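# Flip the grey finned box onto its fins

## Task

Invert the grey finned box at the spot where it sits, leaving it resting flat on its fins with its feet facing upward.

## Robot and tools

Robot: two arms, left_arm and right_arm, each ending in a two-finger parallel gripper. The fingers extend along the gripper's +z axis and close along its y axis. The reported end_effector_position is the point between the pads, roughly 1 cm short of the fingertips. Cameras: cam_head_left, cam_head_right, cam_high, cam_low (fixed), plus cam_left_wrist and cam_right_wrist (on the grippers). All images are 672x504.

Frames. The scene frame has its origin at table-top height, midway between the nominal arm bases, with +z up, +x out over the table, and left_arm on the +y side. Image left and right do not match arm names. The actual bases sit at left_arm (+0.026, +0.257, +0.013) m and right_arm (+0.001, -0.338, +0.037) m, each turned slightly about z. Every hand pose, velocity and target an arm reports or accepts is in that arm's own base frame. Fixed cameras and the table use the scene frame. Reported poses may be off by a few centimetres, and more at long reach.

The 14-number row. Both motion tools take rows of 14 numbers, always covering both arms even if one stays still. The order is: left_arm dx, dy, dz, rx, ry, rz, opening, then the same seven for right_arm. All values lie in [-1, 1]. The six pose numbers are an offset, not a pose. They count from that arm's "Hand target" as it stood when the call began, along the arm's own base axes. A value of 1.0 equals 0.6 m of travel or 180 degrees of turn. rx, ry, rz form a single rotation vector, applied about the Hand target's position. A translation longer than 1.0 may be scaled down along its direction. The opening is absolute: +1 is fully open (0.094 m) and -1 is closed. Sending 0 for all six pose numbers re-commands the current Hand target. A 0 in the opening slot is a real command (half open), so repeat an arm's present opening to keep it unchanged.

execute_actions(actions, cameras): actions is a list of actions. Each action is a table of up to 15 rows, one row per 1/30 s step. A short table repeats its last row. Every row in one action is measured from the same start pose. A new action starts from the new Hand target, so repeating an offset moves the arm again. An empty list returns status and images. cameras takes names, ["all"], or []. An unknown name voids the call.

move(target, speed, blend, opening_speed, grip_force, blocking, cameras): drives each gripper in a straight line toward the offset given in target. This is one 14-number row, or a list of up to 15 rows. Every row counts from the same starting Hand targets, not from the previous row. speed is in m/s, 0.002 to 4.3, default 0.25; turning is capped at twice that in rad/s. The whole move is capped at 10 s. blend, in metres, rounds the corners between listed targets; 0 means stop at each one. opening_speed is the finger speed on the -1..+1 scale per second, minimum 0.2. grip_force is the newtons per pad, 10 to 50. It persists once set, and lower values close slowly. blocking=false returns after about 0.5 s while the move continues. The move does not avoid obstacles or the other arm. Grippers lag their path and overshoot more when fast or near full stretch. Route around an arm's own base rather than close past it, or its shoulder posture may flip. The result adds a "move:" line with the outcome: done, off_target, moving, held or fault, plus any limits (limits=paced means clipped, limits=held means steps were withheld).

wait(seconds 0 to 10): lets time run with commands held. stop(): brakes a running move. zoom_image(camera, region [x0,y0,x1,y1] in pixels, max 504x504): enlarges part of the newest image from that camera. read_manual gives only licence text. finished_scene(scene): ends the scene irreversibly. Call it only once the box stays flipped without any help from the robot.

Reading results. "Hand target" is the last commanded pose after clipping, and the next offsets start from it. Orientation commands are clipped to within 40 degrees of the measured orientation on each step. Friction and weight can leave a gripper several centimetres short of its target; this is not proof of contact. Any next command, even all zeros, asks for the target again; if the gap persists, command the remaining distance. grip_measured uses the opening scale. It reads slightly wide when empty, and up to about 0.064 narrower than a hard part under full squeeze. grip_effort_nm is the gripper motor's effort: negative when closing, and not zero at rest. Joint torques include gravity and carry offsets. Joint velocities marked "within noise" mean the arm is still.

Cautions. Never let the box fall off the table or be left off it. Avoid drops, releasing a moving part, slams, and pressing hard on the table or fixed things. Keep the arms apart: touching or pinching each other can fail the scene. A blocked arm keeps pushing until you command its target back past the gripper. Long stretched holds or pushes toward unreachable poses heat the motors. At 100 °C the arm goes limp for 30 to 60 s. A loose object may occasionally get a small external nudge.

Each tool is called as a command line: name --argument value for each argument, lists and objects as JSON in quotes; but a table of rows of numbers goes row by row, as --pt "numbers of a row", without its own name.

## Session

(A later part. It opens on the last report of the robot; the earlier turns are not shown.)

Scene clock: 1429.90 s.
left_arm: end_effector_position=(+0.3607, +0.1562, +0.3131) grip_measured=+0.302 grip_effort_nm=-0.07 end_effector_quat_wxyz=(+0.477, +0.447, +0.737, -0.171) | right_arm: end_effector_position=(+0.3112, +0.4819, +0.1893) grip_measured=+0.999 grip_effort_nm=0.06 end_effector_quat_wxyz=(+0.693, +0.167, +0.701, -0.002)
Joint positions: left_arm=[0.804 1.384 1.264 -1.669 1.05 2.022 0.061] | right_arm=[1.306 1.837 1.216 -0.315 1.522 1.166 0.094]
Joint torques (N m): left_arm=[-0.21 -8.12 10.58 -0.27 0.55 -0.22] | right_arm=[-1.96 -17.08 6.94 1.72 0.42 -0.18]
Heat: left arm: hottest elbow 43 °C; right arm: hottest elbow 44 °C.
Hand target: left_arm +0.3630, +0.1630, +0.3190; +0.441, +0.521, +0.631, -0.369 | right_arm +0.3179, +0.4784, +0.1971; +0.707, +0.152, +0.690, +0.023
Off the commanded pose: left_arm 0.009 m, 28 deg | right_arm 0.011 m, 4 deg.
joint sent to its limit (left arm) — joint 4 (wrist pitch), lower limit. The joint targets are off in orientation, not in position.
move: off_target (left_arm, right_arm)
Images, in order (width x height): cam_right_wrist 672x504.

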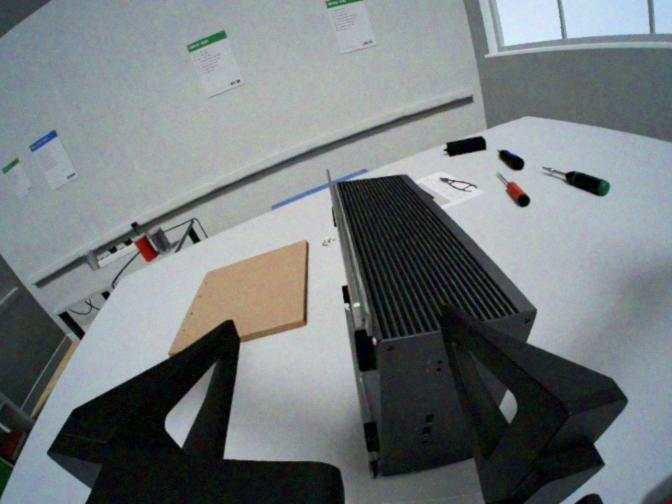

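move --target '[0,0,0,0,0,0,0.3, 0.0275,-0.0373,-0.0068,-0.008,0.0015,0.008,1.0]' --speed 0.04 --cameras '["cam_right_wrist"]'

zoom_image --camera "cam_right_wrist" --region '[220, 160, 470, 380]'

Scene clock: 1465.77 s.
left_arm: end_effector_position=(+0.3607, +0.1562, +0.3131) grip_measured=+0.302 grip_effort_nm=-0.07 end_effector_quat_wxyz=(+0.477, +0.447, +0.737, -0.171) | right_arm: end_effector_position=(+0.3273, +0.4592, +0.1979) grip_measured=+0.999 grip_effort_nm=0.06 end_effector_quat_wxyz=(+0.704, +0.133, +0.697, +0.029)
Joint positions: left_arm=[0.804 1.384 1.264 -1.669 1.05 2.022 0.061] | right_arm=[1.262 1.806 0.98 0.786 1.41 0.27 0.094]
Joint torques (N m): left_arm=[-0.21 -7.88 10.56 -0.24 0.56 -0.22] | right_arm=[-2.49 -12.86 6.08 2.17 -0.16 -0.2]
Heat: left arm: hottest elbow 44 °C; right arm: hottest elbow 42 °C.
Hand target: left_arm +0.3630, +0.1630, +0.3190; +0.441, +0.521, +0.631, -0.369 | right_arm +0.3346, +0.4560, +0.1931; +0.707, +0.134, +0.694, +0.023
Off the commanded pose: left_arm 0.009 m, 28 deg | right_arm 0.009 m, 1 deg.
joint sent to its limit (left arm) — joint 4 (wrist pitch), lower limit. The joint targets are off in orientation, not in position.
move: off_target (left_arm)
Images, in order (width x height): cam_right_wrist 672x504.

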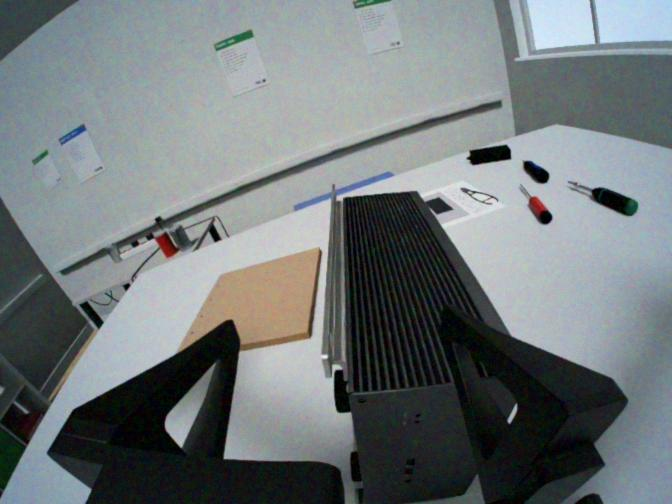

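Scaled by 2.016 from the camera's 672x504 image, which has a finer 960x720 frame.

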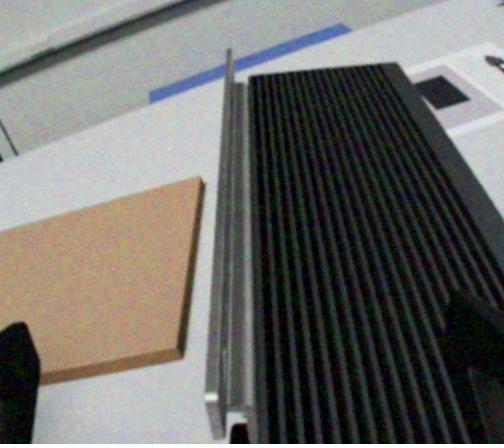

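move --target '[0,0,0,0,0,0,0.3, 0.0167,0.02,-0.0233,-0.008,0.0015,-0.006,1.0]' --speed 0.04 --cameras '["cam_right_wrist"]'

zoom_image --camera "cam_right_wrist" --region '[220, 160, 470, 410]'

Scene clock: 1489.27 s.
left_arm: end_effector_position=(+0.3607, +0.1562, +0.3131) grip_measured=+0.302 grip_effort_nm=-0.07 end_effector_quat_wxyz=(+0.477, +0.447, +0.737, -0.171) | right_arm: end_effector_position=(+0.3321, +0.4631, +0.1802) grip_measured=+0.999 grip_effort_nm=0.06 end_effector_quat_wxyz=(+0.705, +0.119, +0.699, +0.005)
Joint positions: left_arm=[0.804 1.384 1.264 -1.669 1.05 2.022 0.061] | right_arm=[1.256 1.859 0.995 0.83 1.418 0.21 0.094]
Joint torques (N m): left_arm=[-0.26 -8 10.55 -0.23 0.57 -0.22] | right_arm=[-1.9 -12.63 8.2 2.06 -0.12 0]
Heat: left arm: hottest elbow 44 °C; right arm: hottest elbow 41 °C.
Hand target: left_arm +0.3630, +0.1630, +0.3190; +0.441, +0.521, +0.631, -0.369 | right_arm +0.3445, +0.4681, +0.1791; +0.707, +0.132, +0.695, +0.007
Off the commanded pose: left_arm 0.009 m, 28 deg | right_arm 0.013 m, 2 deg.
joint sent to its limit (left arm) — joint 4 (wrist pitch), lower limit. The joint targets are off in orientation, not in position.
move: off_target (left_arm, right_arm)
Images, in order (width x height): cam_right_wrist 672x504.

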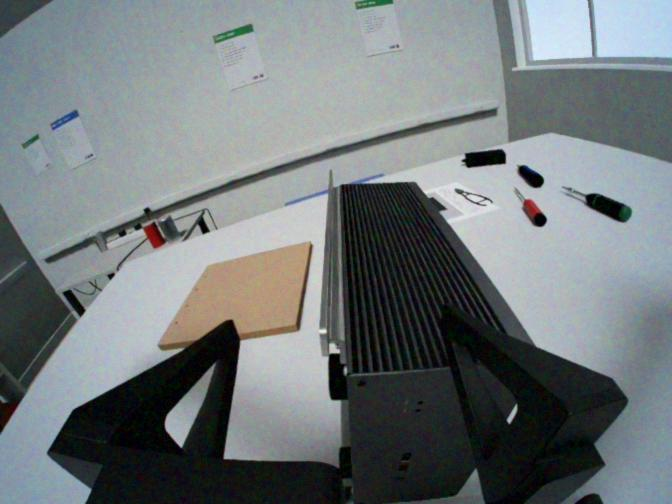

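Scaled by 2.016 from the camera's 672x504 image, which has a finer 960x720 frame.

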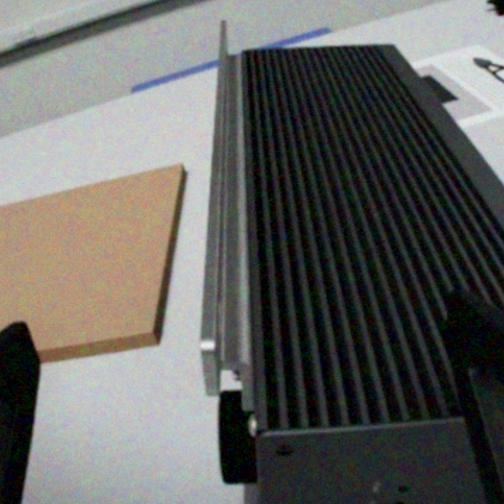

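move --target '[0,0,0,0,0,0,0.3, 0.0167,0.0083,0.0183,0,0,-0.004,1.0]' --speed 0.04 --cameras '["cam_right_wrist"]'

zoom_image --camera "cam_right_wrist" --region '[220, 160, 470, 410]'

Scene clock: 1507.90 s.
left_arm: end_effector_position=(+0.3607, +0.1562, +0.3131) grip_measured=+0.302 grip_effort_nm=-0.07 end_effector_quat_wxyz=(+0.477, +0.447, +0.737, -0.171) | right_arm: end_effector_position=(+0.3433, +0.4664, +0.1867) grip_measured=+0.999 grip_effort_nm=0.06 end_effector_quat_wxyz=(+0.706, +0.131, +0.695, +0.005)
Joint positions: left_arm=[0.804 1.384 1.264 -1.669 1.05 2.022 0.061] | right_arm=[1.239 1.868 1.026 0.83 1.417 0.205 0.094]
Joint torques (N m): left_arm=[-0.38 -8 10.61 -0.21 0.56 -0.23] | right_arm=[-1.85 -13.33 8.83 1.14 -0.24 -0.13]
Heat: left arm: hottest elbow 44 °C; right arm: hottest elbow 42 °C.
Hand target: left_arm +0.3630, +0.1630, +0.3190; +0.441, +0.521, +0.631, -0.369 | right_arm +0.3545, +0.4731, +0.1900; +0.707, +0.136, +0.694, +0.003
Off the commanded pose: left_arm 0.009 m, 28 deg | right_arm 0.013 m, 1 deg.
joint sent to its limit (left arm) — joint 4 (wrist pitch), lower limit. The joint targets are off in orientation, not in position.
move: off_target (left_arm, right_arm)
Images, in order (width x height): cam_right_wrist 672x504.

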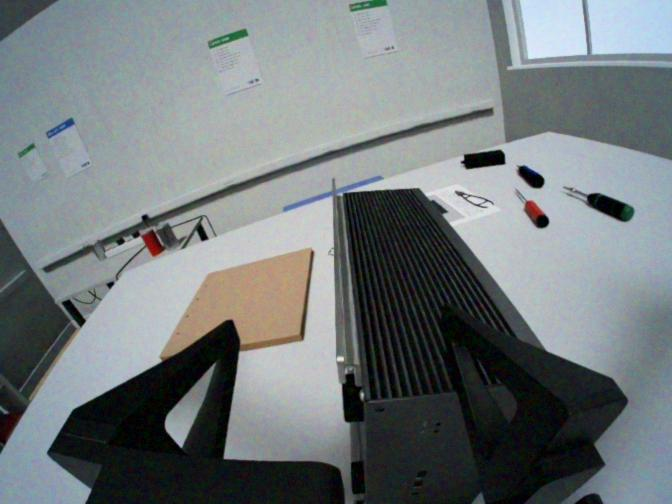

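Scaled by 2.016 from the camera's 672x504 image, which has a finer 960x720 frame.

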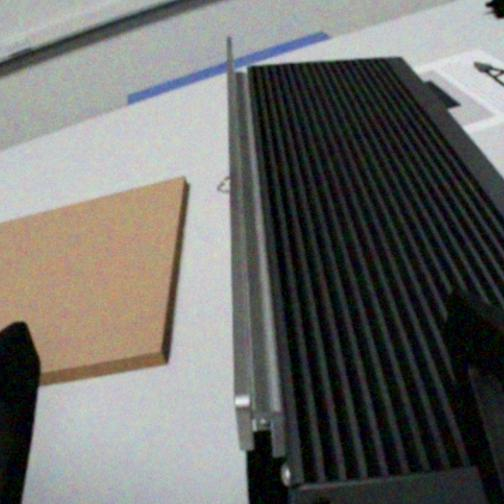

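move --pt "0 0 0 0 0 0 0.3 0 0 0 0 0 0 -0.6" --pt "0 0 0 0 0 0 0.3 0 0 0 0 0 0 -1.0" --opening_speed 0.5 --cameras '["cam_right_wrist"]'

zoom_image --camera "cam_right_wrist" --region '[220, 160, 470, 410]'

Scene clock: 1523.37 s.
left_arm: end_effector_position=(+0.3607, +0.1562, +0.3131) grip_measured=+0.302 grip_effort_nm=-0.07 end_effector_quat_wxyz=(+0.477, +0.447, +0.737, -0.171) | right_arm: end_effector_position=(+0.3436, +0.4660, +0.1875) grip_measured=-0.929 grip_effort_nm=-0.97 end_effector_quat_wxyz=(+0.707, +0.132, +0.695, +0.001)
Joint positions: left_arm=[0.804 1.384 1.264 -1.669 1.05 2.022 0.061] | right_arm=[1.238 1.868 1.029 0.83 1.424 0.199 0.003]
Joint torques (N m): left_arm=[-0.32 -8 10.55 -0.23 0.56 -0.22] | right_arm=[-1.79 -13.74 8.65 1.33 -0.47 -0.07]
Heat: left arm: hottest elbow 44 °C; right arm: hottest elbow 43 °C.
Hand target: left_arm +0.3630, +0.1630, +0.3190; +0.441, +0.521, +0.631, -0.369 | right_arm +0.3546, +0.4729, +0.1902; +0.707, +0.137, +0.694, +0.003
Off the commanded pose: left_arm 0.009 m, 28 deg | right_arm 0.013 m, 1 deg.
joint sent to its limit (left arm) — joint 4 (wrist pitch), lower limit. The joint targets are off in orientation, not in position.
move: off_target (left_arm, right_arm); target 2's new opening was sent with right_arm's hand 0.013 m and 1 deg from that target
Images, in order (width x height): cam_right_wrist 672x504.

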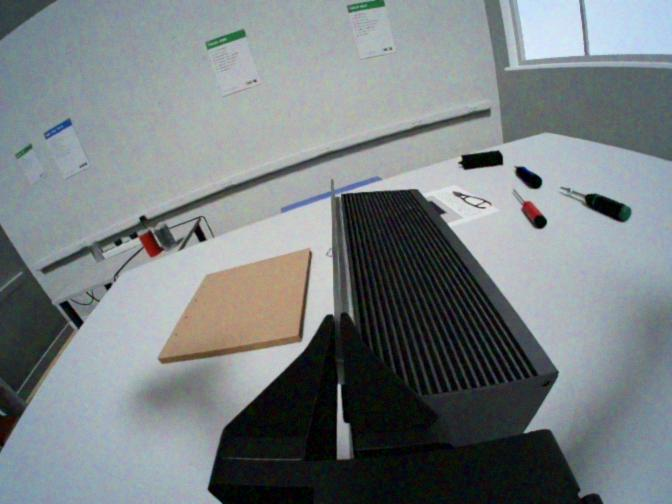

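Scaled by 2.016 from the camera's 672x504 image, which has a finer 960x720 frame.

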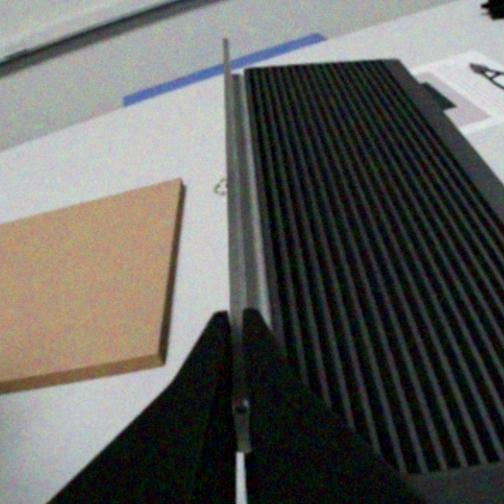

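move --pt "0 0 0 0 0 0 0.3 -0.003 -0.0157 0.0037 0.0137 -0.0026 0 -1.0" --pt "0 0 0 0 0 0 0.3 -0.0127 -0.0673 0.0105 0.0573 -0.0108 0 -1.0" --speed 0.035 --blend 0.01 --cameras '["cam_right_wrist","cam_left_wrist"]'

Scene clock: 1552.83 s.
left_arm: end_effector_position=(+0.3607, +0.1562, +0.3131) grip_measured=+0.302 grip_effort_nm=-0.07 end_effector_quat_wxyz=(+0.477, +0.447, +0.737, -0.171) | right_arm: end_effector_position=(+0.3386, +0.4399, +0.1917) grip_measured=-0.931 grip_effort_nm=-1.04 end_effector_quat_wxyz=(+0.705, +0.176, +0.685, +0.056)
Joint positions: left_arm=[0.804 1.384 1.264 -1.669 1.05 2.022 0.061] | right_arm=[1.23 1.807 0.943 0.858 1.403 0.336 0.003]
Joint torques (N m): left_arm=[-0.32 -8 10.59 -0.23 0.56 -0.21] | right_arm=[-2.37 -15.03 5.78 1.91 -0.2 0.3]
Heat: left arm: hottest elbow 45 °C; right arm: hottest elbow 42 °C.
Hand target: left_arm +0.3630, +0.1630, +0.3190; +0.441, +0.521, +0.631, -0.369 | right_arm +0.3470, +0.4327, +0.1964; +0.704, +0.199, +0.679, +0.067
Off the commanded pose: left_arm 0.009 m, 28 deg | right_arm 0.012 m, 3 deg.
joint sent to its limit (left arm) — joint 4 (wrist pitch), lower limit. The joint targets are off in orientation, not in position.
move: off_target (left_arm, right_arm)
Images, in order (width x height): cam_left_wrist 672x504, cam_right_wrist 672x504.

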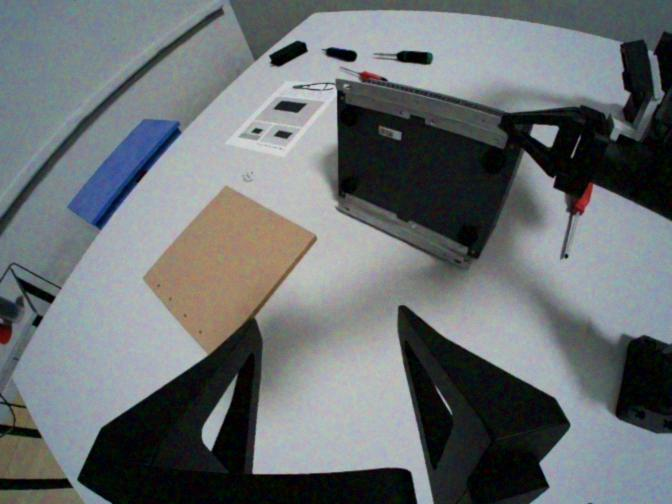

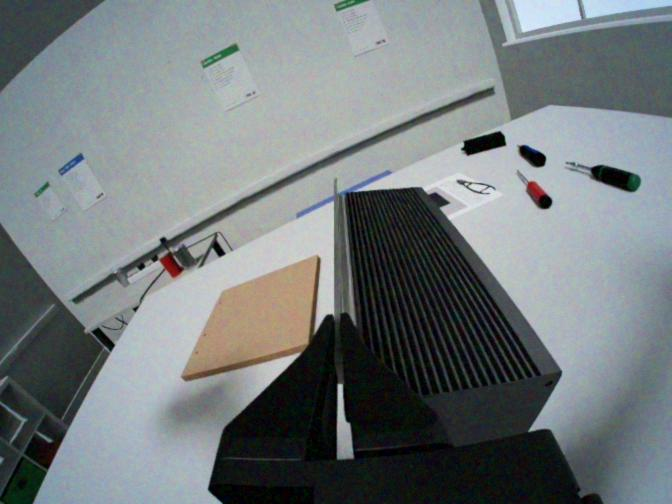

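move --target '[0,0,0,0,0,0,0.3, -0.0098,-0.0519,-0.0007,0.0437,-0.0082,0,-1.0]' --speed 0.035 --cameras '["cam_right_wrist"]'

Scene clock: 1565.03 s.
left_arm: end_effector_position=(+0.3607, +0.1562, +0.3131) grip_measured=+0.302 grip_effort_nm=-0.07 end_effector_quat_wxyz=(+0.477, +0.447, +0.737, -0.171) | right_arm: end_effector_position=(+0.3323, +0.4062, +0.1930) grip_measured=-0.931 grip_effort_nm=-1.04 end_effector_quat_wxyz=(+0.699, +0.227, +0.670, +0.105)
Joint positions: left_arm=[0.804 1.384 1.264 -1.669 1.05 2.022 0.061] | right_arm=[1.219 1.742 0.845 0.892 1.397 0.482 0.003]
Joint torques (N m): left_arm=[-0.26 -7.94 10.61 -0.23 0.56 -0.22] | right_arm=[-2.37 -13.04 5.75 1.73 -0.32 0.23]
Heat: left arm: hottest elbow 45 °C; right arm: hottest elbow 42 °C.
Hand target: left_arm +0.3630, +0.1630, +0.3190; +0.441, +0.521, +0.631, -0.369 | right_arm +0.3411, +0.4014, +0.1959; +0.697, +0.246, +0.663, +0.116
Off the commanded pose: left_arm 0.009 m, 28 deg | right_arm 0.010 m, 3 deg.
joint sent to its limit (left arm) — joint 4 (wrist pitch), lower limit. The joint targets are off in orientation, not in position.
move: off_target (left_arm, right_arm)
Images, in order (width x height): cam_right_wrist 672x504.

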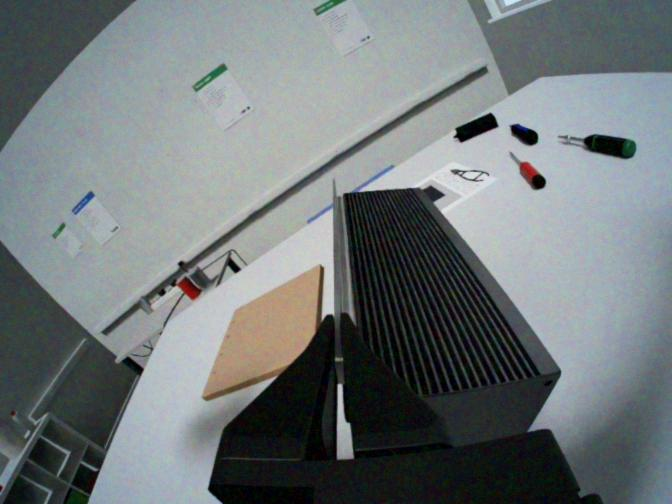

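move --pt "0 0 0 0 0 0 0.3 -0.0097 -0.0515 -0.0078 0.0437 -0.0082 0 -1.0" --pt "0 0 0 0 0 0 0.3 -0.0191 -0.1013 -0.023 0.0874 -0.0164 0 -1.0" --speed 0.035 --blend 0.01 --cameras '["cam_right_wrist"]'

Scene clock: 1577.83 s.
left_arm: end_effector_position=(+0.3607, +0.1562, +0.3131) grip_measured=+0.302 grip_effort_nm=-0.07 end_effector_quat_wxyz=(+0.477, +0.447, +0.737, -0.171) | right_arm: end_effector_position=(+0.3191, +0.3385, +0.1786) grip_measured=-0.931 grip_effort_nm=-1.04 end_effector_quat_wxyz=(+0.675, +0.333, +0.626, +0.205)
Joint positions: left_arm=[0.804 1.384 1.264 -1.669 1.05 2.022 0.061] | right_arm=[1.192 1.65 0.651 0.971 1.386 0.811 0.003]
Joint torques (N m): left_arm=[-0.38 -8.06 10.56 -0.21 0.56 -0.22] | right_arm=[-2.32 -9.58 6.02 1.8 -1.16 -0.05]
Heat: left arm: hottest elbow 45 °C; right arm: hottest elbow 41 °C.
Hand target: left_arm +0.3630, +0.1630, +0.3190; +0.441, +0.521, +0.631, -0.369 | right_arm +0.3295, +0.3407, +0.1821; +0.674, +0.336, +0.623, +0.212
Off the commanded pose: left_arm 0.009 m, 28 deg | right_arm 0.011 m, 1 deg.
joint sent to its limit (left arm) — joint 4 (wrist pitch), lower limit. The joint targets are off in orientation, not in position.
move: off_target (left_arm, right_arm)
Images, in order (width x height): cam_right_wrist 672x504.

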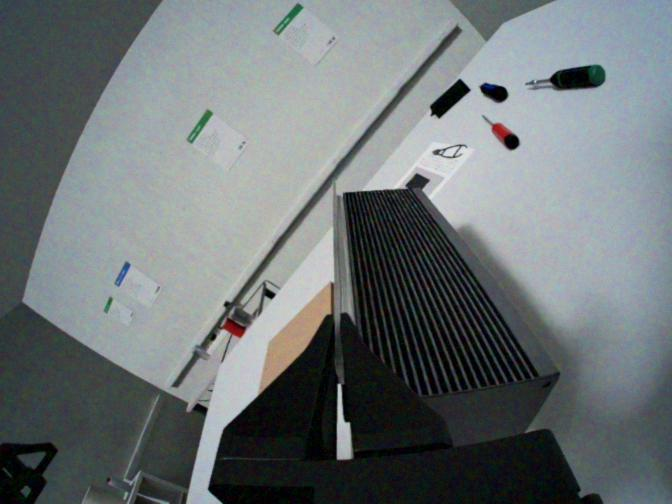

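move --pt "0 0 0 0 0 0 0.3 -0.0089 -0.0472 -0.022 0.0437 -0.0082 0 -1.0" --pt "0 0 0 0 0 0 0.3 -0.0171 -0.0911 -0.0505 0.0874 -0.0164 0 -1.0" --speed 0.035 --blend 0.01 --cameras '["cam_right_wrist","cam_head_right"]'

Scene clock: 1592.83 s.
left_arm: end_effector_position=(+0.3607, +0.1562, +0.3131) grip_measured=+0.302 grip_effort_nm=-0.07 end_effector_quat_wxyz=(+0.477, +0.447, +0.737, -0.171) | right_arm: end_effector_position=(+0.3091, +0.2777, +0.1420) grip_measured=-0.931 grip_effort_nm=-1.04 end_effector_quat_wxyz=(+0.636, +0.423, +0.574, +0.297)
Joint positions: left_arm=[0.804 1.384 1.264 -1.669 1.05 2.022 0.061] | right_arm=[1.154 1.652 0.476 1.105 1.351 1.141 0.003]
Joint torques (N m): left_arm=[-0.21 -8 10.56 -0.21 0.57 -0.22] | right_arm=[-2.37 -8.94 6 2.24 -1.05 -0.49]
Heat: left arm: hottest elbow 45 °C; right arm: hottest elbow 41 °C.
Hand target: left_arm +0.3630, +0.1630, +0.3190; +0.441, +0.521, +0.631, -0.369 | right_arm +0.3194, +0.2860, +0.1518; +0.637, +0.420, +0.571, +0.304
Off the commanded pose: left_arm 0.009 m, 28 deg | right_arm 0.016 m, 1 deg.
joint sent to its limit (left arm) — joint 4 (wrist pitch), lower limit. The joint targets are off in orientation, not in position.
move: off_target (left_arm, right_arm)
Images, in order (width x height): cam_head_right 672x504, cam_right_wrist 672x504.

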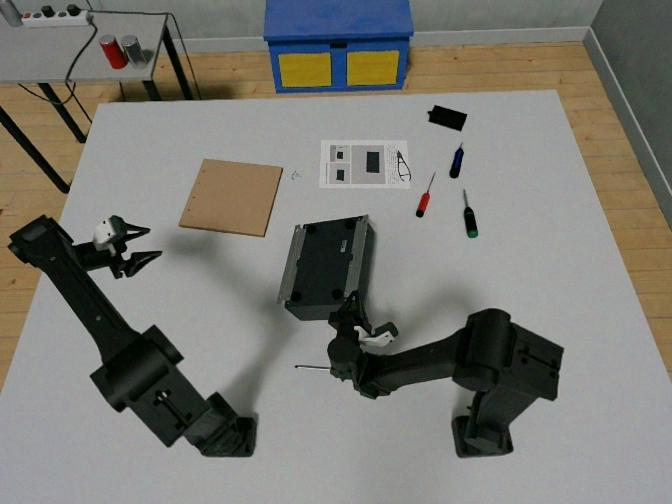

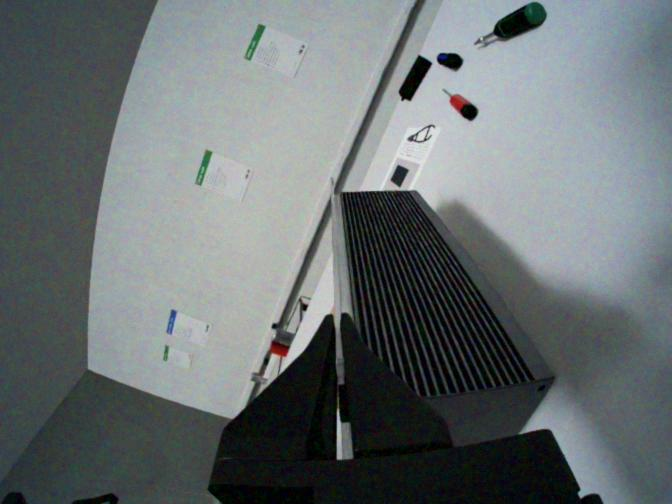

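move --pt "0 0 0 0 0 0 0.3 -0.0074 -0.0395 -0.031 0.0437 -0.0082 0 -1.0" --pt "0 0 0 0 0 0 0.3 -0.0139 -0.0737 -0.068 0.0874 -0.0164 0 -1.0" --speed 0.035 --blend 0.01 --cameras '["cam_right_wrist","cam_low"]'

Scene clock: 1612.33 s.
left_arm: end_effector_position=(+0.3607, +0.1562, +0.3131) grip_measured=+0.302 grip_effort_nm=-0.07 end_effector_quat_wxyz=(+0.477, +0.447, +0.737, -0.171) | right_arm: end_effector_position=(+0.3019, +0.2346, +0.0972) grip_measured=-0.930 grip_effort_nm=-1.04 end_effector_quat_wxyz=(+0.588, +0.492, +0.520, +0.376)
Joint positions: left_arm=[0.804 1.384 1.264 -1.669 1.05 2.022 0.061] | right_arm=[1.117 1.781 0.359 1.325 1.304 1.422 0.003]
Joint torques (N m): left_arm=[-0.26 -8 10.55 -0.21 0.56 -0.21] | right_arm=[-1.79 -9.58 3.67 2.69 -0.64 -0.55]
Heat: left arm: hottest elbow 45 °C; right arm: hottest elbow 40 °C.
Hand target: left_arm +0.3630, +0.1630, +0.3190; +0.441, +0.521, +0.631, -0.369 | right_arm +0.3110, +0.2419, +0.1110; +0.588, +0.495, +0.507, +0.390
Off the commanded pose: left_arm 0.009 m, 28 deg | right_arm 0.018 m, 2 deg.
joint sent to its limit (left arm) — joint 4 (wrist pitch), lower limit. The joint targets are off in orientation, not in position.
move: off_target (left_arm, right_arm)
Images, in order (width x height): cam_low 672x504, cam_right_wrist 672x504.

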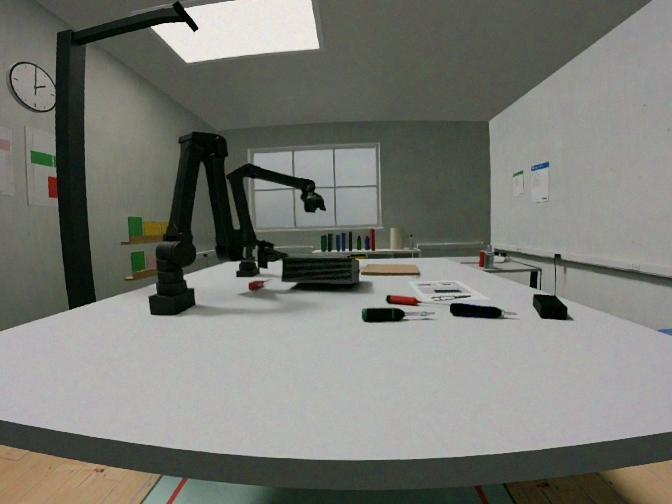

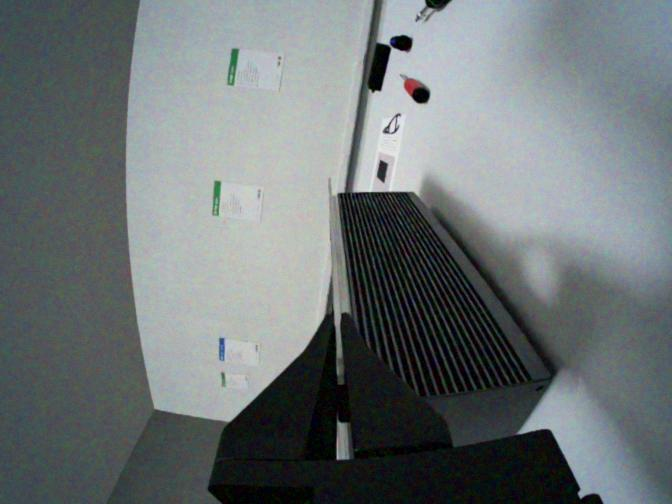

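move --pt "0 0 0 0 0 0 0.3 -0.0042 -0.0221 -0.0317 0.0328 -0.0061 0 -1.0" --pt "0 0 0 0 0 0 0.3 -0.0077 -0.0407 -0.06 0.0656 -0.0123 0 -1.0" --speed 0.03 --blend 0.01 --cameras '["cam_right_wrist","cam_low"]'

zoom_image --camera "cam_low" --region '[200, 220, 420, 320]'

Scene clock: 1630.07 s.
left_arm: end_effector_position=(+0.3607, +0.1562, +0.3131) grip_measured=+0.302 grip_effort_nm=-0.07 end_effector_quat_wxyz=(+0.477, +0.447, +0.737, -0.171) | right_arm: end_effector_position=(+0.2985, +0.2137, +0.0631) grip_measured=-0.930 grip_effort_nm=-1.04 end_effector_quat_wxyz=(+0.547, +0.540, +0.472, +0.432)
Joint positions: left_arm=[0.804 1.384 1.264 -1.669 1.05 2.022 0.061] | right_arm=[1.093 1.953 0.321 1.536 1.275 1.613 0.003]
Joint torques (N m): left_arm=[-0.21 -8 10.56 -0.17 0.57 -0.21] | right_arm=[-2.02 -10.75 1.51 3.17 -0.47 -0.41]
Heat: left arm: hottest elbow 45 °C; right arm: hottest elbow 39 °C.
Hand target: left_arm +0.3630, +0.1630, +0.3190; +0.441, +0.521, +0.631, -0.369 | right_arm +0.3064, +0.2175, +0.0751; +0.544, +0.545, +0.453, +0.450
Off the commanded pose: left_arm 0.009 m, 28 deg | right_arm 0.015 m, 3 deg.
joint sent to its limit (left arm) — joint 4 (wrist pitch), lower limit. The joint targets are off in orientation, not in position.
joint sent to its limit (right arm) — joint 4 (wrist pitch), upper limit. The joint targets still meet the commanded pose.
move: off_target (left_arm, right_arm)
Images, in order (width x height): cam_low 672x504, cam_right_wrist 672x504.

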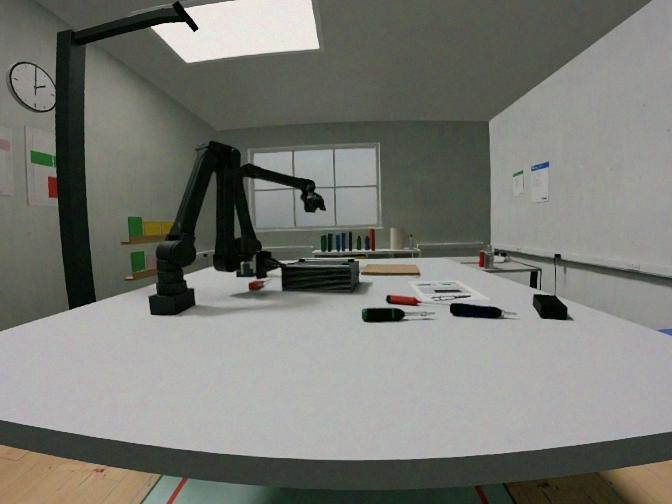

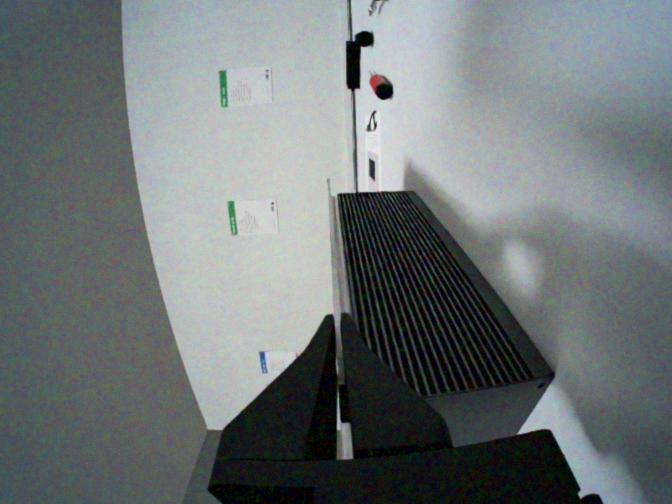

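Scaled by 2.291.

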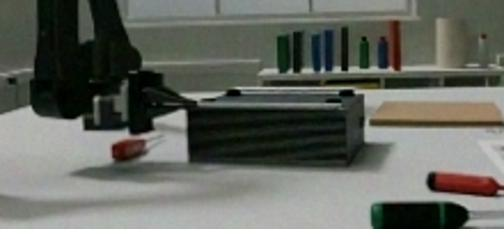

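move --target '[0,0,0,0,0,0,0.3, -0.001,-0.004,-0.035,0.012,-0.002,0,-1.0]' --speed 0.03 --cameras '["cam_right_wrist","cam_low"]'

zoom_image --camera "cam_low" --region '[200, 220, 420, 320]'

Scene clock: 1638.43 s.
left_arm: end_effector_position=(+0.3607, +0.1562, +0.3131) grip_measured=+0.302 grip_effort_nm=-0.07 end_effector_quat_wxyz=(+0.477, +0.447, +0.737, -0.171) | right_arm: end_effector_position=(+0.2983, +0.2134, +0.0620) grip_measured=-0.930 grip_effort_nm=-1.04 end_effector_quat_wxyz=(+0.537, +0.550, +0.456, +0.449)
Joint positions: left_arm=[0.804 1.384 1.264 -1.669 1.05 2.022 0.061] | right_arm=[1.093 1.974 0.322 1.578 1.274 1.646 0.003]
Joint torques (N m): left_arm=[-0.21 -8.06 10.58 -0.2 0.57 -0.23] | right_arm=[-2.78 -5.3 1.57 1.44 -0.46 0.32]
Heat: left arm: hottest elbow 45 °C; right arm: hottest elbow 38 °C.
Hand target: left_arm +0.3630, +0.1630, +0.3190; +0.441, +0.521, +0.631, -0.369 | right_arm +0.3058, +0.2150, +0.0540; +0.535, +0.554, +0.443, +0.460
Off the commanded pose: left_arm 0.009 m, 28 deg | right_arm 0.011 m, 2 deg.
joint read past its limit (right arm) — joint 4 (wrist pitch), upper limit.
joint sent to its limit (left arm) — joint 4 (wrist pitch), lower limit. The joint targets are off in orientation, not in position.
joint sent to its limit (right arm) — joint 4 (wrist pitch), upper limit. The joint targets still meet the commanded pose.
move: off_target (left_arm, right_arm)
Images, in order (width x height): cam_low 672x504, cam_right_wrist 672x504.

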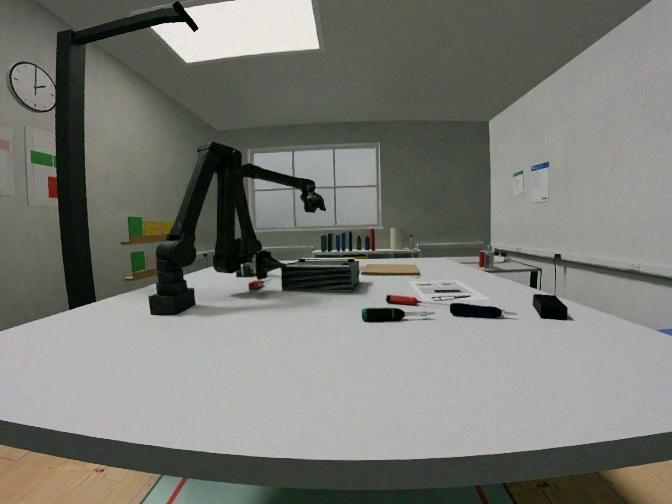

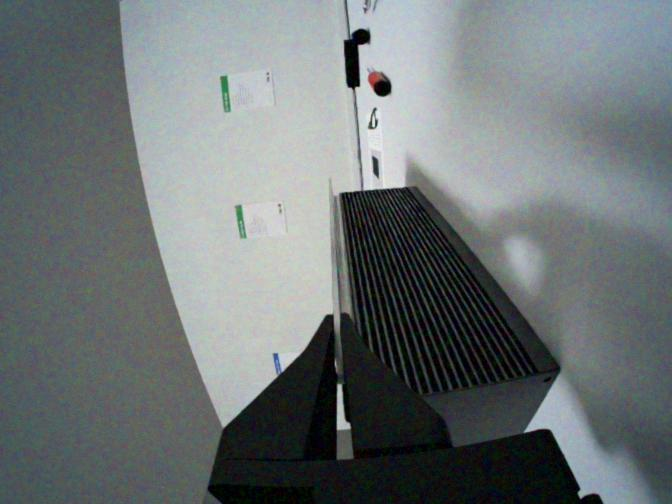

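Scaled by 2.291.

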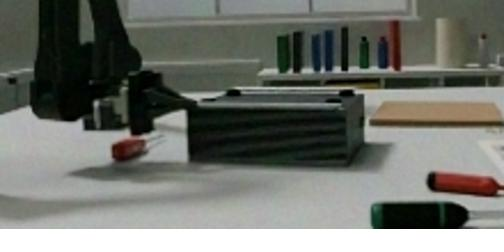

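move --pt "0 0 0 0 0 0 0.3 0 0 0.0167 0 0 0 -1.0" --pt "0 0 0 0 0 0 0.3 0 0 0.0167 0 0 0 -0.3" --opening_speed 0.4 --speed 0.03 --cameras '["cam_right_wrist"]'

zoom_image --camera "cam_right_wrist" --region '[220, 160, 570, 500]'

Scene clock: 1649.30 s.
left_arm: end_effector_position=(+0.3607, +0.1562, +0.3131) grip_measured=+0.302 grip_effort_nm=-0.07 end_effector_quat_wxyz=(+0.477, +0.447, +0.737, -0.171) | right_arm: end_effector_position=(+0.3001, +0.2124, +0.0623) grip_measured=-0.303 grip_effort_nm=0.07 end_effector_quat_wxyz=(+0.535, +0.552, +0.454, +0.450)
Joint positions: left_arm=[0.804 1.384 1.264 -1.669 1.05 2.022 0.061] | right_arm=[1.086 1.973 0.322 1.578 1.268 1.651 0.033]
Joint torques (N m): left_arm=[-0.26 -8.12 10.54 -0.24 0.56 -0.22] | right_arm=[-1.44 -8.53 1.36 1.32 -0.24 0]
Heat: left arm: hottest elbow 45 °C; right arm: hottest elbow 37 °C.
Hand target: left_arm +0.3630, +0.1630, +0.3190; +0.441, +0.521, +0.631, -0.369 | right_arm +0.3058, +0.2150, +0.0640; +0.535, +0.554, +0.443, +0.460
Off the commanded pose: left_arm 0.009 m, 28 deg | right_arm 0.006 m, 2 deg.
joint read past its limit (right arm) — joint 4 (wrist pitch), upper limit.
joint sent to its limit (left arm) — joint 4 (wrist pitch), lower limit. The joint targets are off in orientation, not in position.
joint sent to its limit (right arm) — joint 4 (wrist pitch), upper limit. The joint targets still meet the commanded pose.
move: off_target (left_arm)
Images, in order (width x height): cam_right_wrist 672x504.

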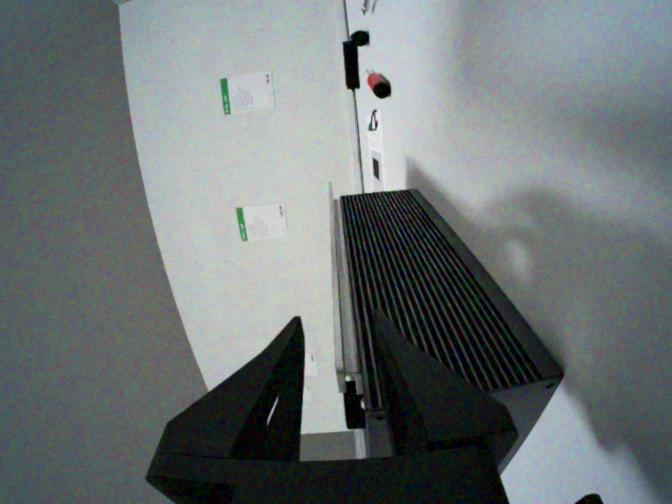

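Scaled by 1.440 from the camera's 672x504 image, which has a finer 960x720 frame.

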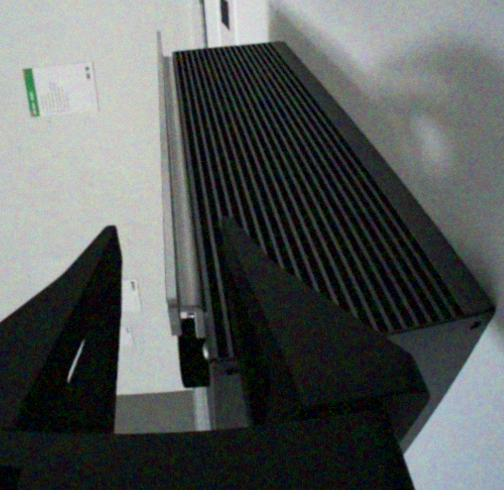

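move --pt "0 0 0 0 0 0 0.3 -0.085 0.0154 0.003 0 0 0 -0.3" --pt "0 0 0 0 0 0 0.3 -0.085 0.0154 0.28 0 0 0 -0.3" --speed 0.08 --cameras '["cam_right_wrist","cam_head_right","cam_low","cam_high"]'

Scene clock: 1668.47 s.
left_arm: end_effector_position=(+0.3607, +0.1562, +0.3131) grip_measured=+0.302 grip_effort_nm=-0.07 end_effector_quat_wxyz=(+0.477, +0.447, +0.737, -0.171) | right_arm: end_effector_position=(+0.2546, +0.2109, +0.2178) grip_measured=-0.301 grip_effort_nm=0.07 end_effector_quat_wxyz=(+0.551, +0.544, +0.450, +0.445)
Joint positions: left_arm=[0.804 1.384 1.264 -1.669 1.05 2.022 0.061] | right_arm=[1.243 1.174 0.307 0.9 1.443 1.526 0.033]
Joint torques (N m): left_arm=[-0.26 -8 10.61 -0.21 0.55 -0.22] | right_arm=[0.67 -3.9 8.64 1.26 -0.01 0.05]
Heat: left arm: hottest elbow 45 °C; right arm: hottest elbow 37 °C.
Hand target: left_arm +0.3630, +0.1630, +0.3190; +0.441, +0.521, +0.631, -0.369 | right_arm +0.2548, +0.2242, +0.2321; +0.535, +0.554, +0.443, +0.460
Off the commanded pose: left_arm 0.009 m, 28 deg | right_arm 0.019 m, 3 deg.
joint sent to its limit (left arm) — joint 4 (wrist pitch), lower limit. The joint targets are off in orientation, not in position.
move: off_target (left_arm, right_arm)
Images, in order (width x height): cam_head_right 672x504, cam_high 672x504, cam_low 672x504, cam_right_wrist 672x504.

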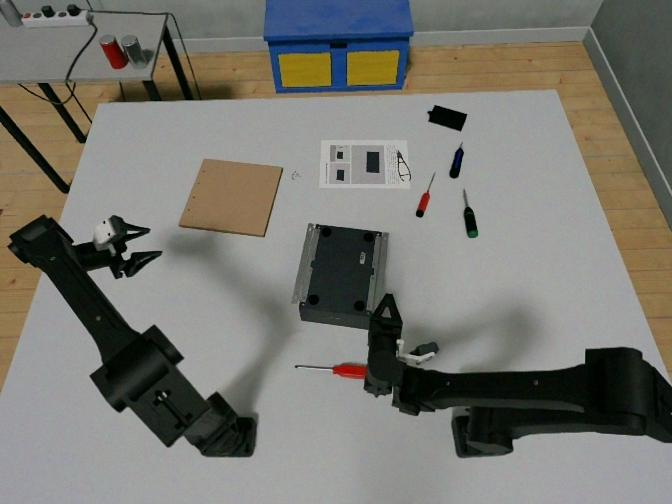

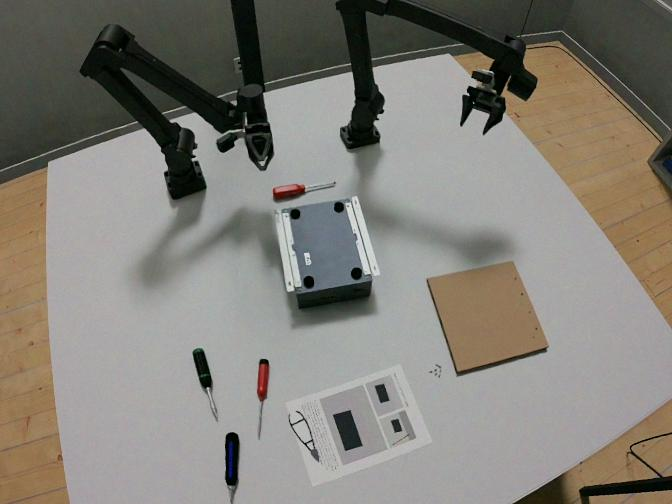

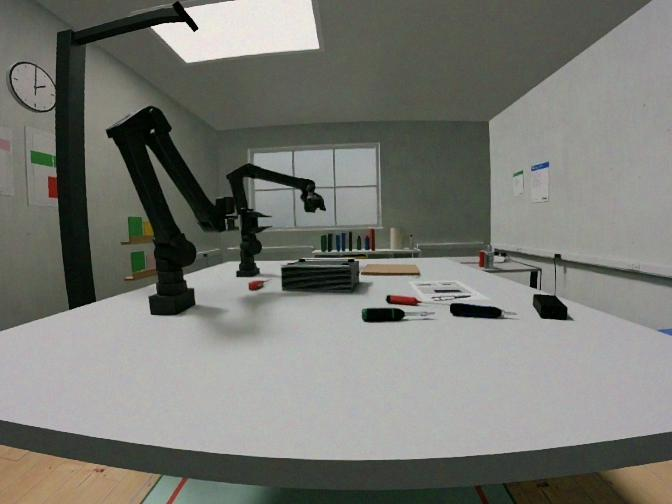

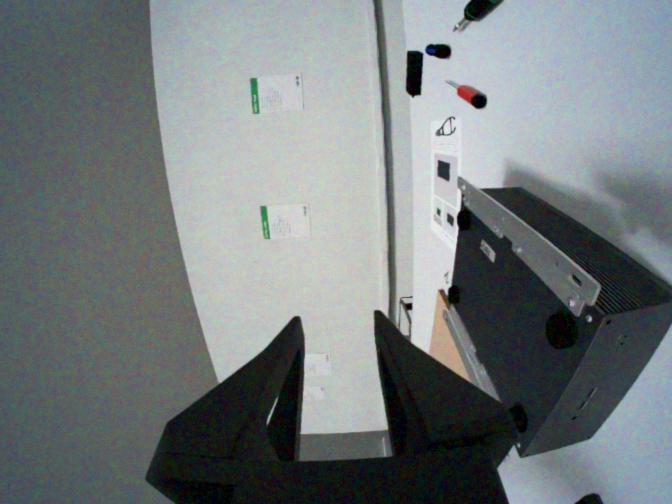

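move --pt "0 0 0 0 0 0 0.3 0.242 -0.107 0.1132 -0.2395 -0.1552 0.2164 -0.3" --pt "0 0 0 0 0 0 0.3 0.2753 -0.207 0.0298 -0.4791 -0.3104 0.4329 1.0" --speed 0.16 --blend 0.04 --cameras '["cam_right_wrist","cam_head_right"]'

Scene clock: 1733.57 s.
left_arm: end_effector_position=(+0.3607, +0.1562, +0.3131) grip_measured=+0.302 grip_effort_nm=-0.07 end_effector_quat_wxyz=(+0.477, +0.447, +0.737, -0.171) | right_arm: end_effector_position=(+0.4084, +0.1079, +0.2416) grip_measured=+0.998 grip_effort_nm=0.07 end_effector_quat_wxyz=(+0.526, -0.446, +0.550, +0.471)
Joint positions: left_arm=[0.804 1.384 1.264 -1.669 1.05 2.022 0.061] | right_arm=[-0.165 1.528 0.646 1.229 -1.578 0.396 0.094]
Joint torques (N m): left_arm=[-0.26 -8 10.61 -0.25 0.56 -0.21] | right_arm=[-1.67 -8 8.23 1.99 0.06 -0.17]
Heat: left arm: hottest elbow 46 °C; right arm: hottest elbow 41 °C.
Hand target: left_arm +0.3630, +0.1630, +0.3190; +0.441, +0.521, +0.631, -0.369 | right_arm +0.4200, +0.1000, +0.2498; +0.487, -0.505, +0.561, +0.439
Off the commanded pose: left_arm 0.009 m, 28 deg | right_arm 0.016 m, 9 deg.
joint sent to its limit (left arm) — joint 4 (wrist pitch), lower limit. The joint targets are off in orientation, not in position.
joint sent to its limit (right arm) — joint 5 (wrist yaw), lower limit. The joint targets are off in orientation, not in position.
move: off_target (left_arm, right_arm); target 2's new opening was sent with right_arm's hand 0.016 m and 9 deg from that target
Images, in order (width x height): cam_head_right 672x504, cam_right_wrist 672x504.

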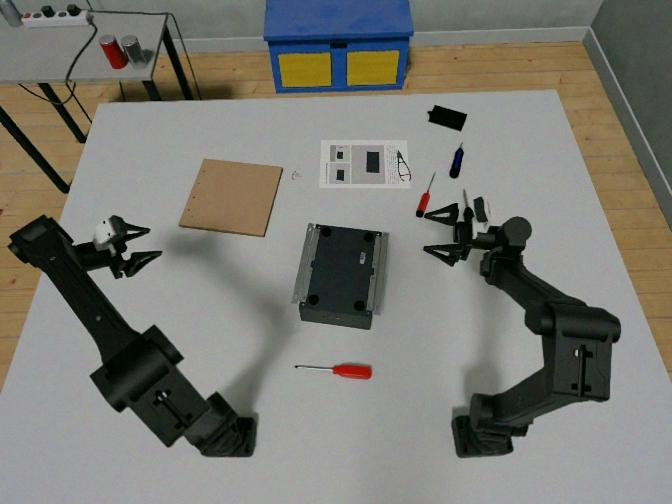

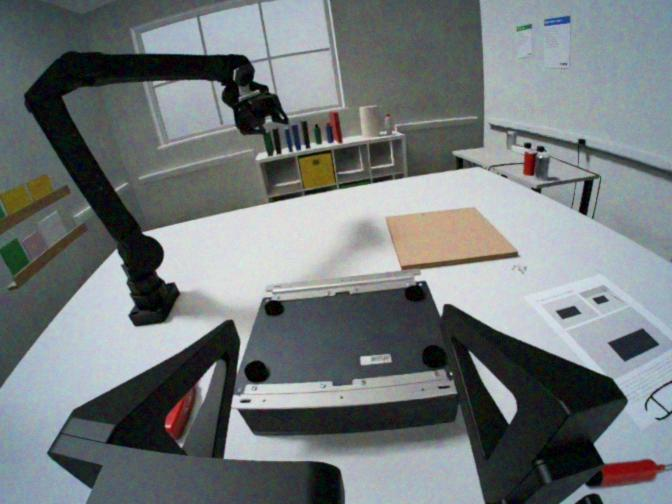

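move --pt "0 0 0 0 0 0 0.3 0.0333 0.0333 -0.4063 0 0 0 1.0" --pt "0 0 0 0 0 0 0.3 0.0333 0.15 -0.4063 0 0 0 1.0" --speed '[0.12, 0.05]' --cameras '["cam_right_wrist","cam_head_right"]'

Scene clock: 1770.87 s.
left_arm: end_effector_position=(+0.3607, +0.1562, +0.3131) grip_measured=+0.302 grip_effort_nm=-0.07 end_effector_quat_wxyz=(+0.477, +0.447, +0.737, -0.171) | right_arm: end_effector_position=(+0.4313, +0.1839, -0.0021) grip_measured=+0.999 grip_effort_nm=0.07 end_effector_quat_wxyz=(+0.481, -0.492, +0.573, +0.446)
Joint positions: left_arm=[0.804 1.384 1.264 -1.669 1.05 2.022 0.061] | right_arm=[0.032 2.03 0.746 0.518 -1.369 -0.718 0.094]
Joint torques (N m): left_arm=[-0.21 -8 10.58 -0.24 0.57 -0.22] | right_arm=[0.44 -14.04 4.49 1.16 -0.38 -0.13]
Heat: left arm: hottest elbow 46 °C; right arm: hottest elbow 42 °C.
Hand target: left_arm +0.3630, +0.1630, +0.3190; +0.441, +0.521, +0.631, -0.369 | right_arm +0.4401, +0.1900, +0.0062; +0.487, -0.505, +0.561, +0.439
Off the commanded pose: left_arm 0.009 m, 28 deg | right_arm 0.013 m, 2 deg.
joint sent to its limit (left arm) — joint 4 (wrist pitch), lower limit. The joint targets are off in orientation, not in position.
move: off_target (left_arm, right_arm)
Images, in order (width x height): cam_head_right 672x504, cam_right_wrist 672x504.

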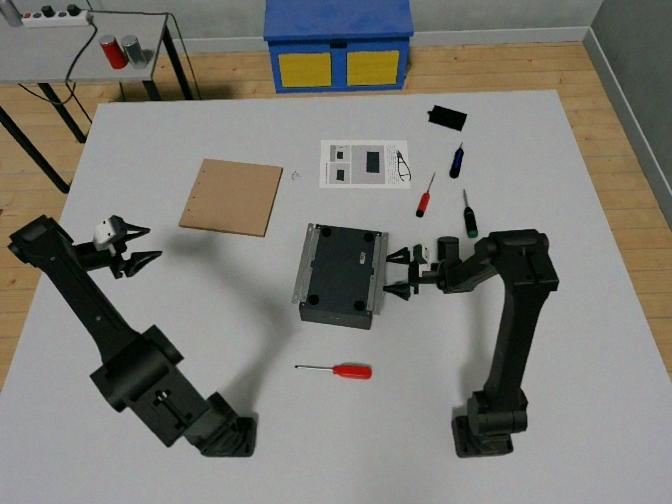

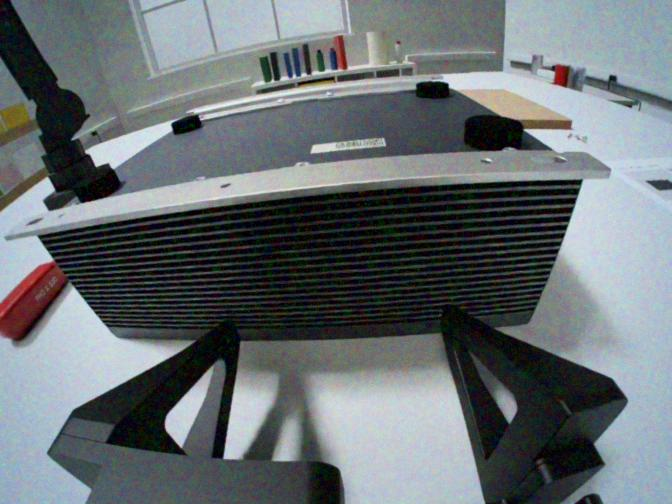

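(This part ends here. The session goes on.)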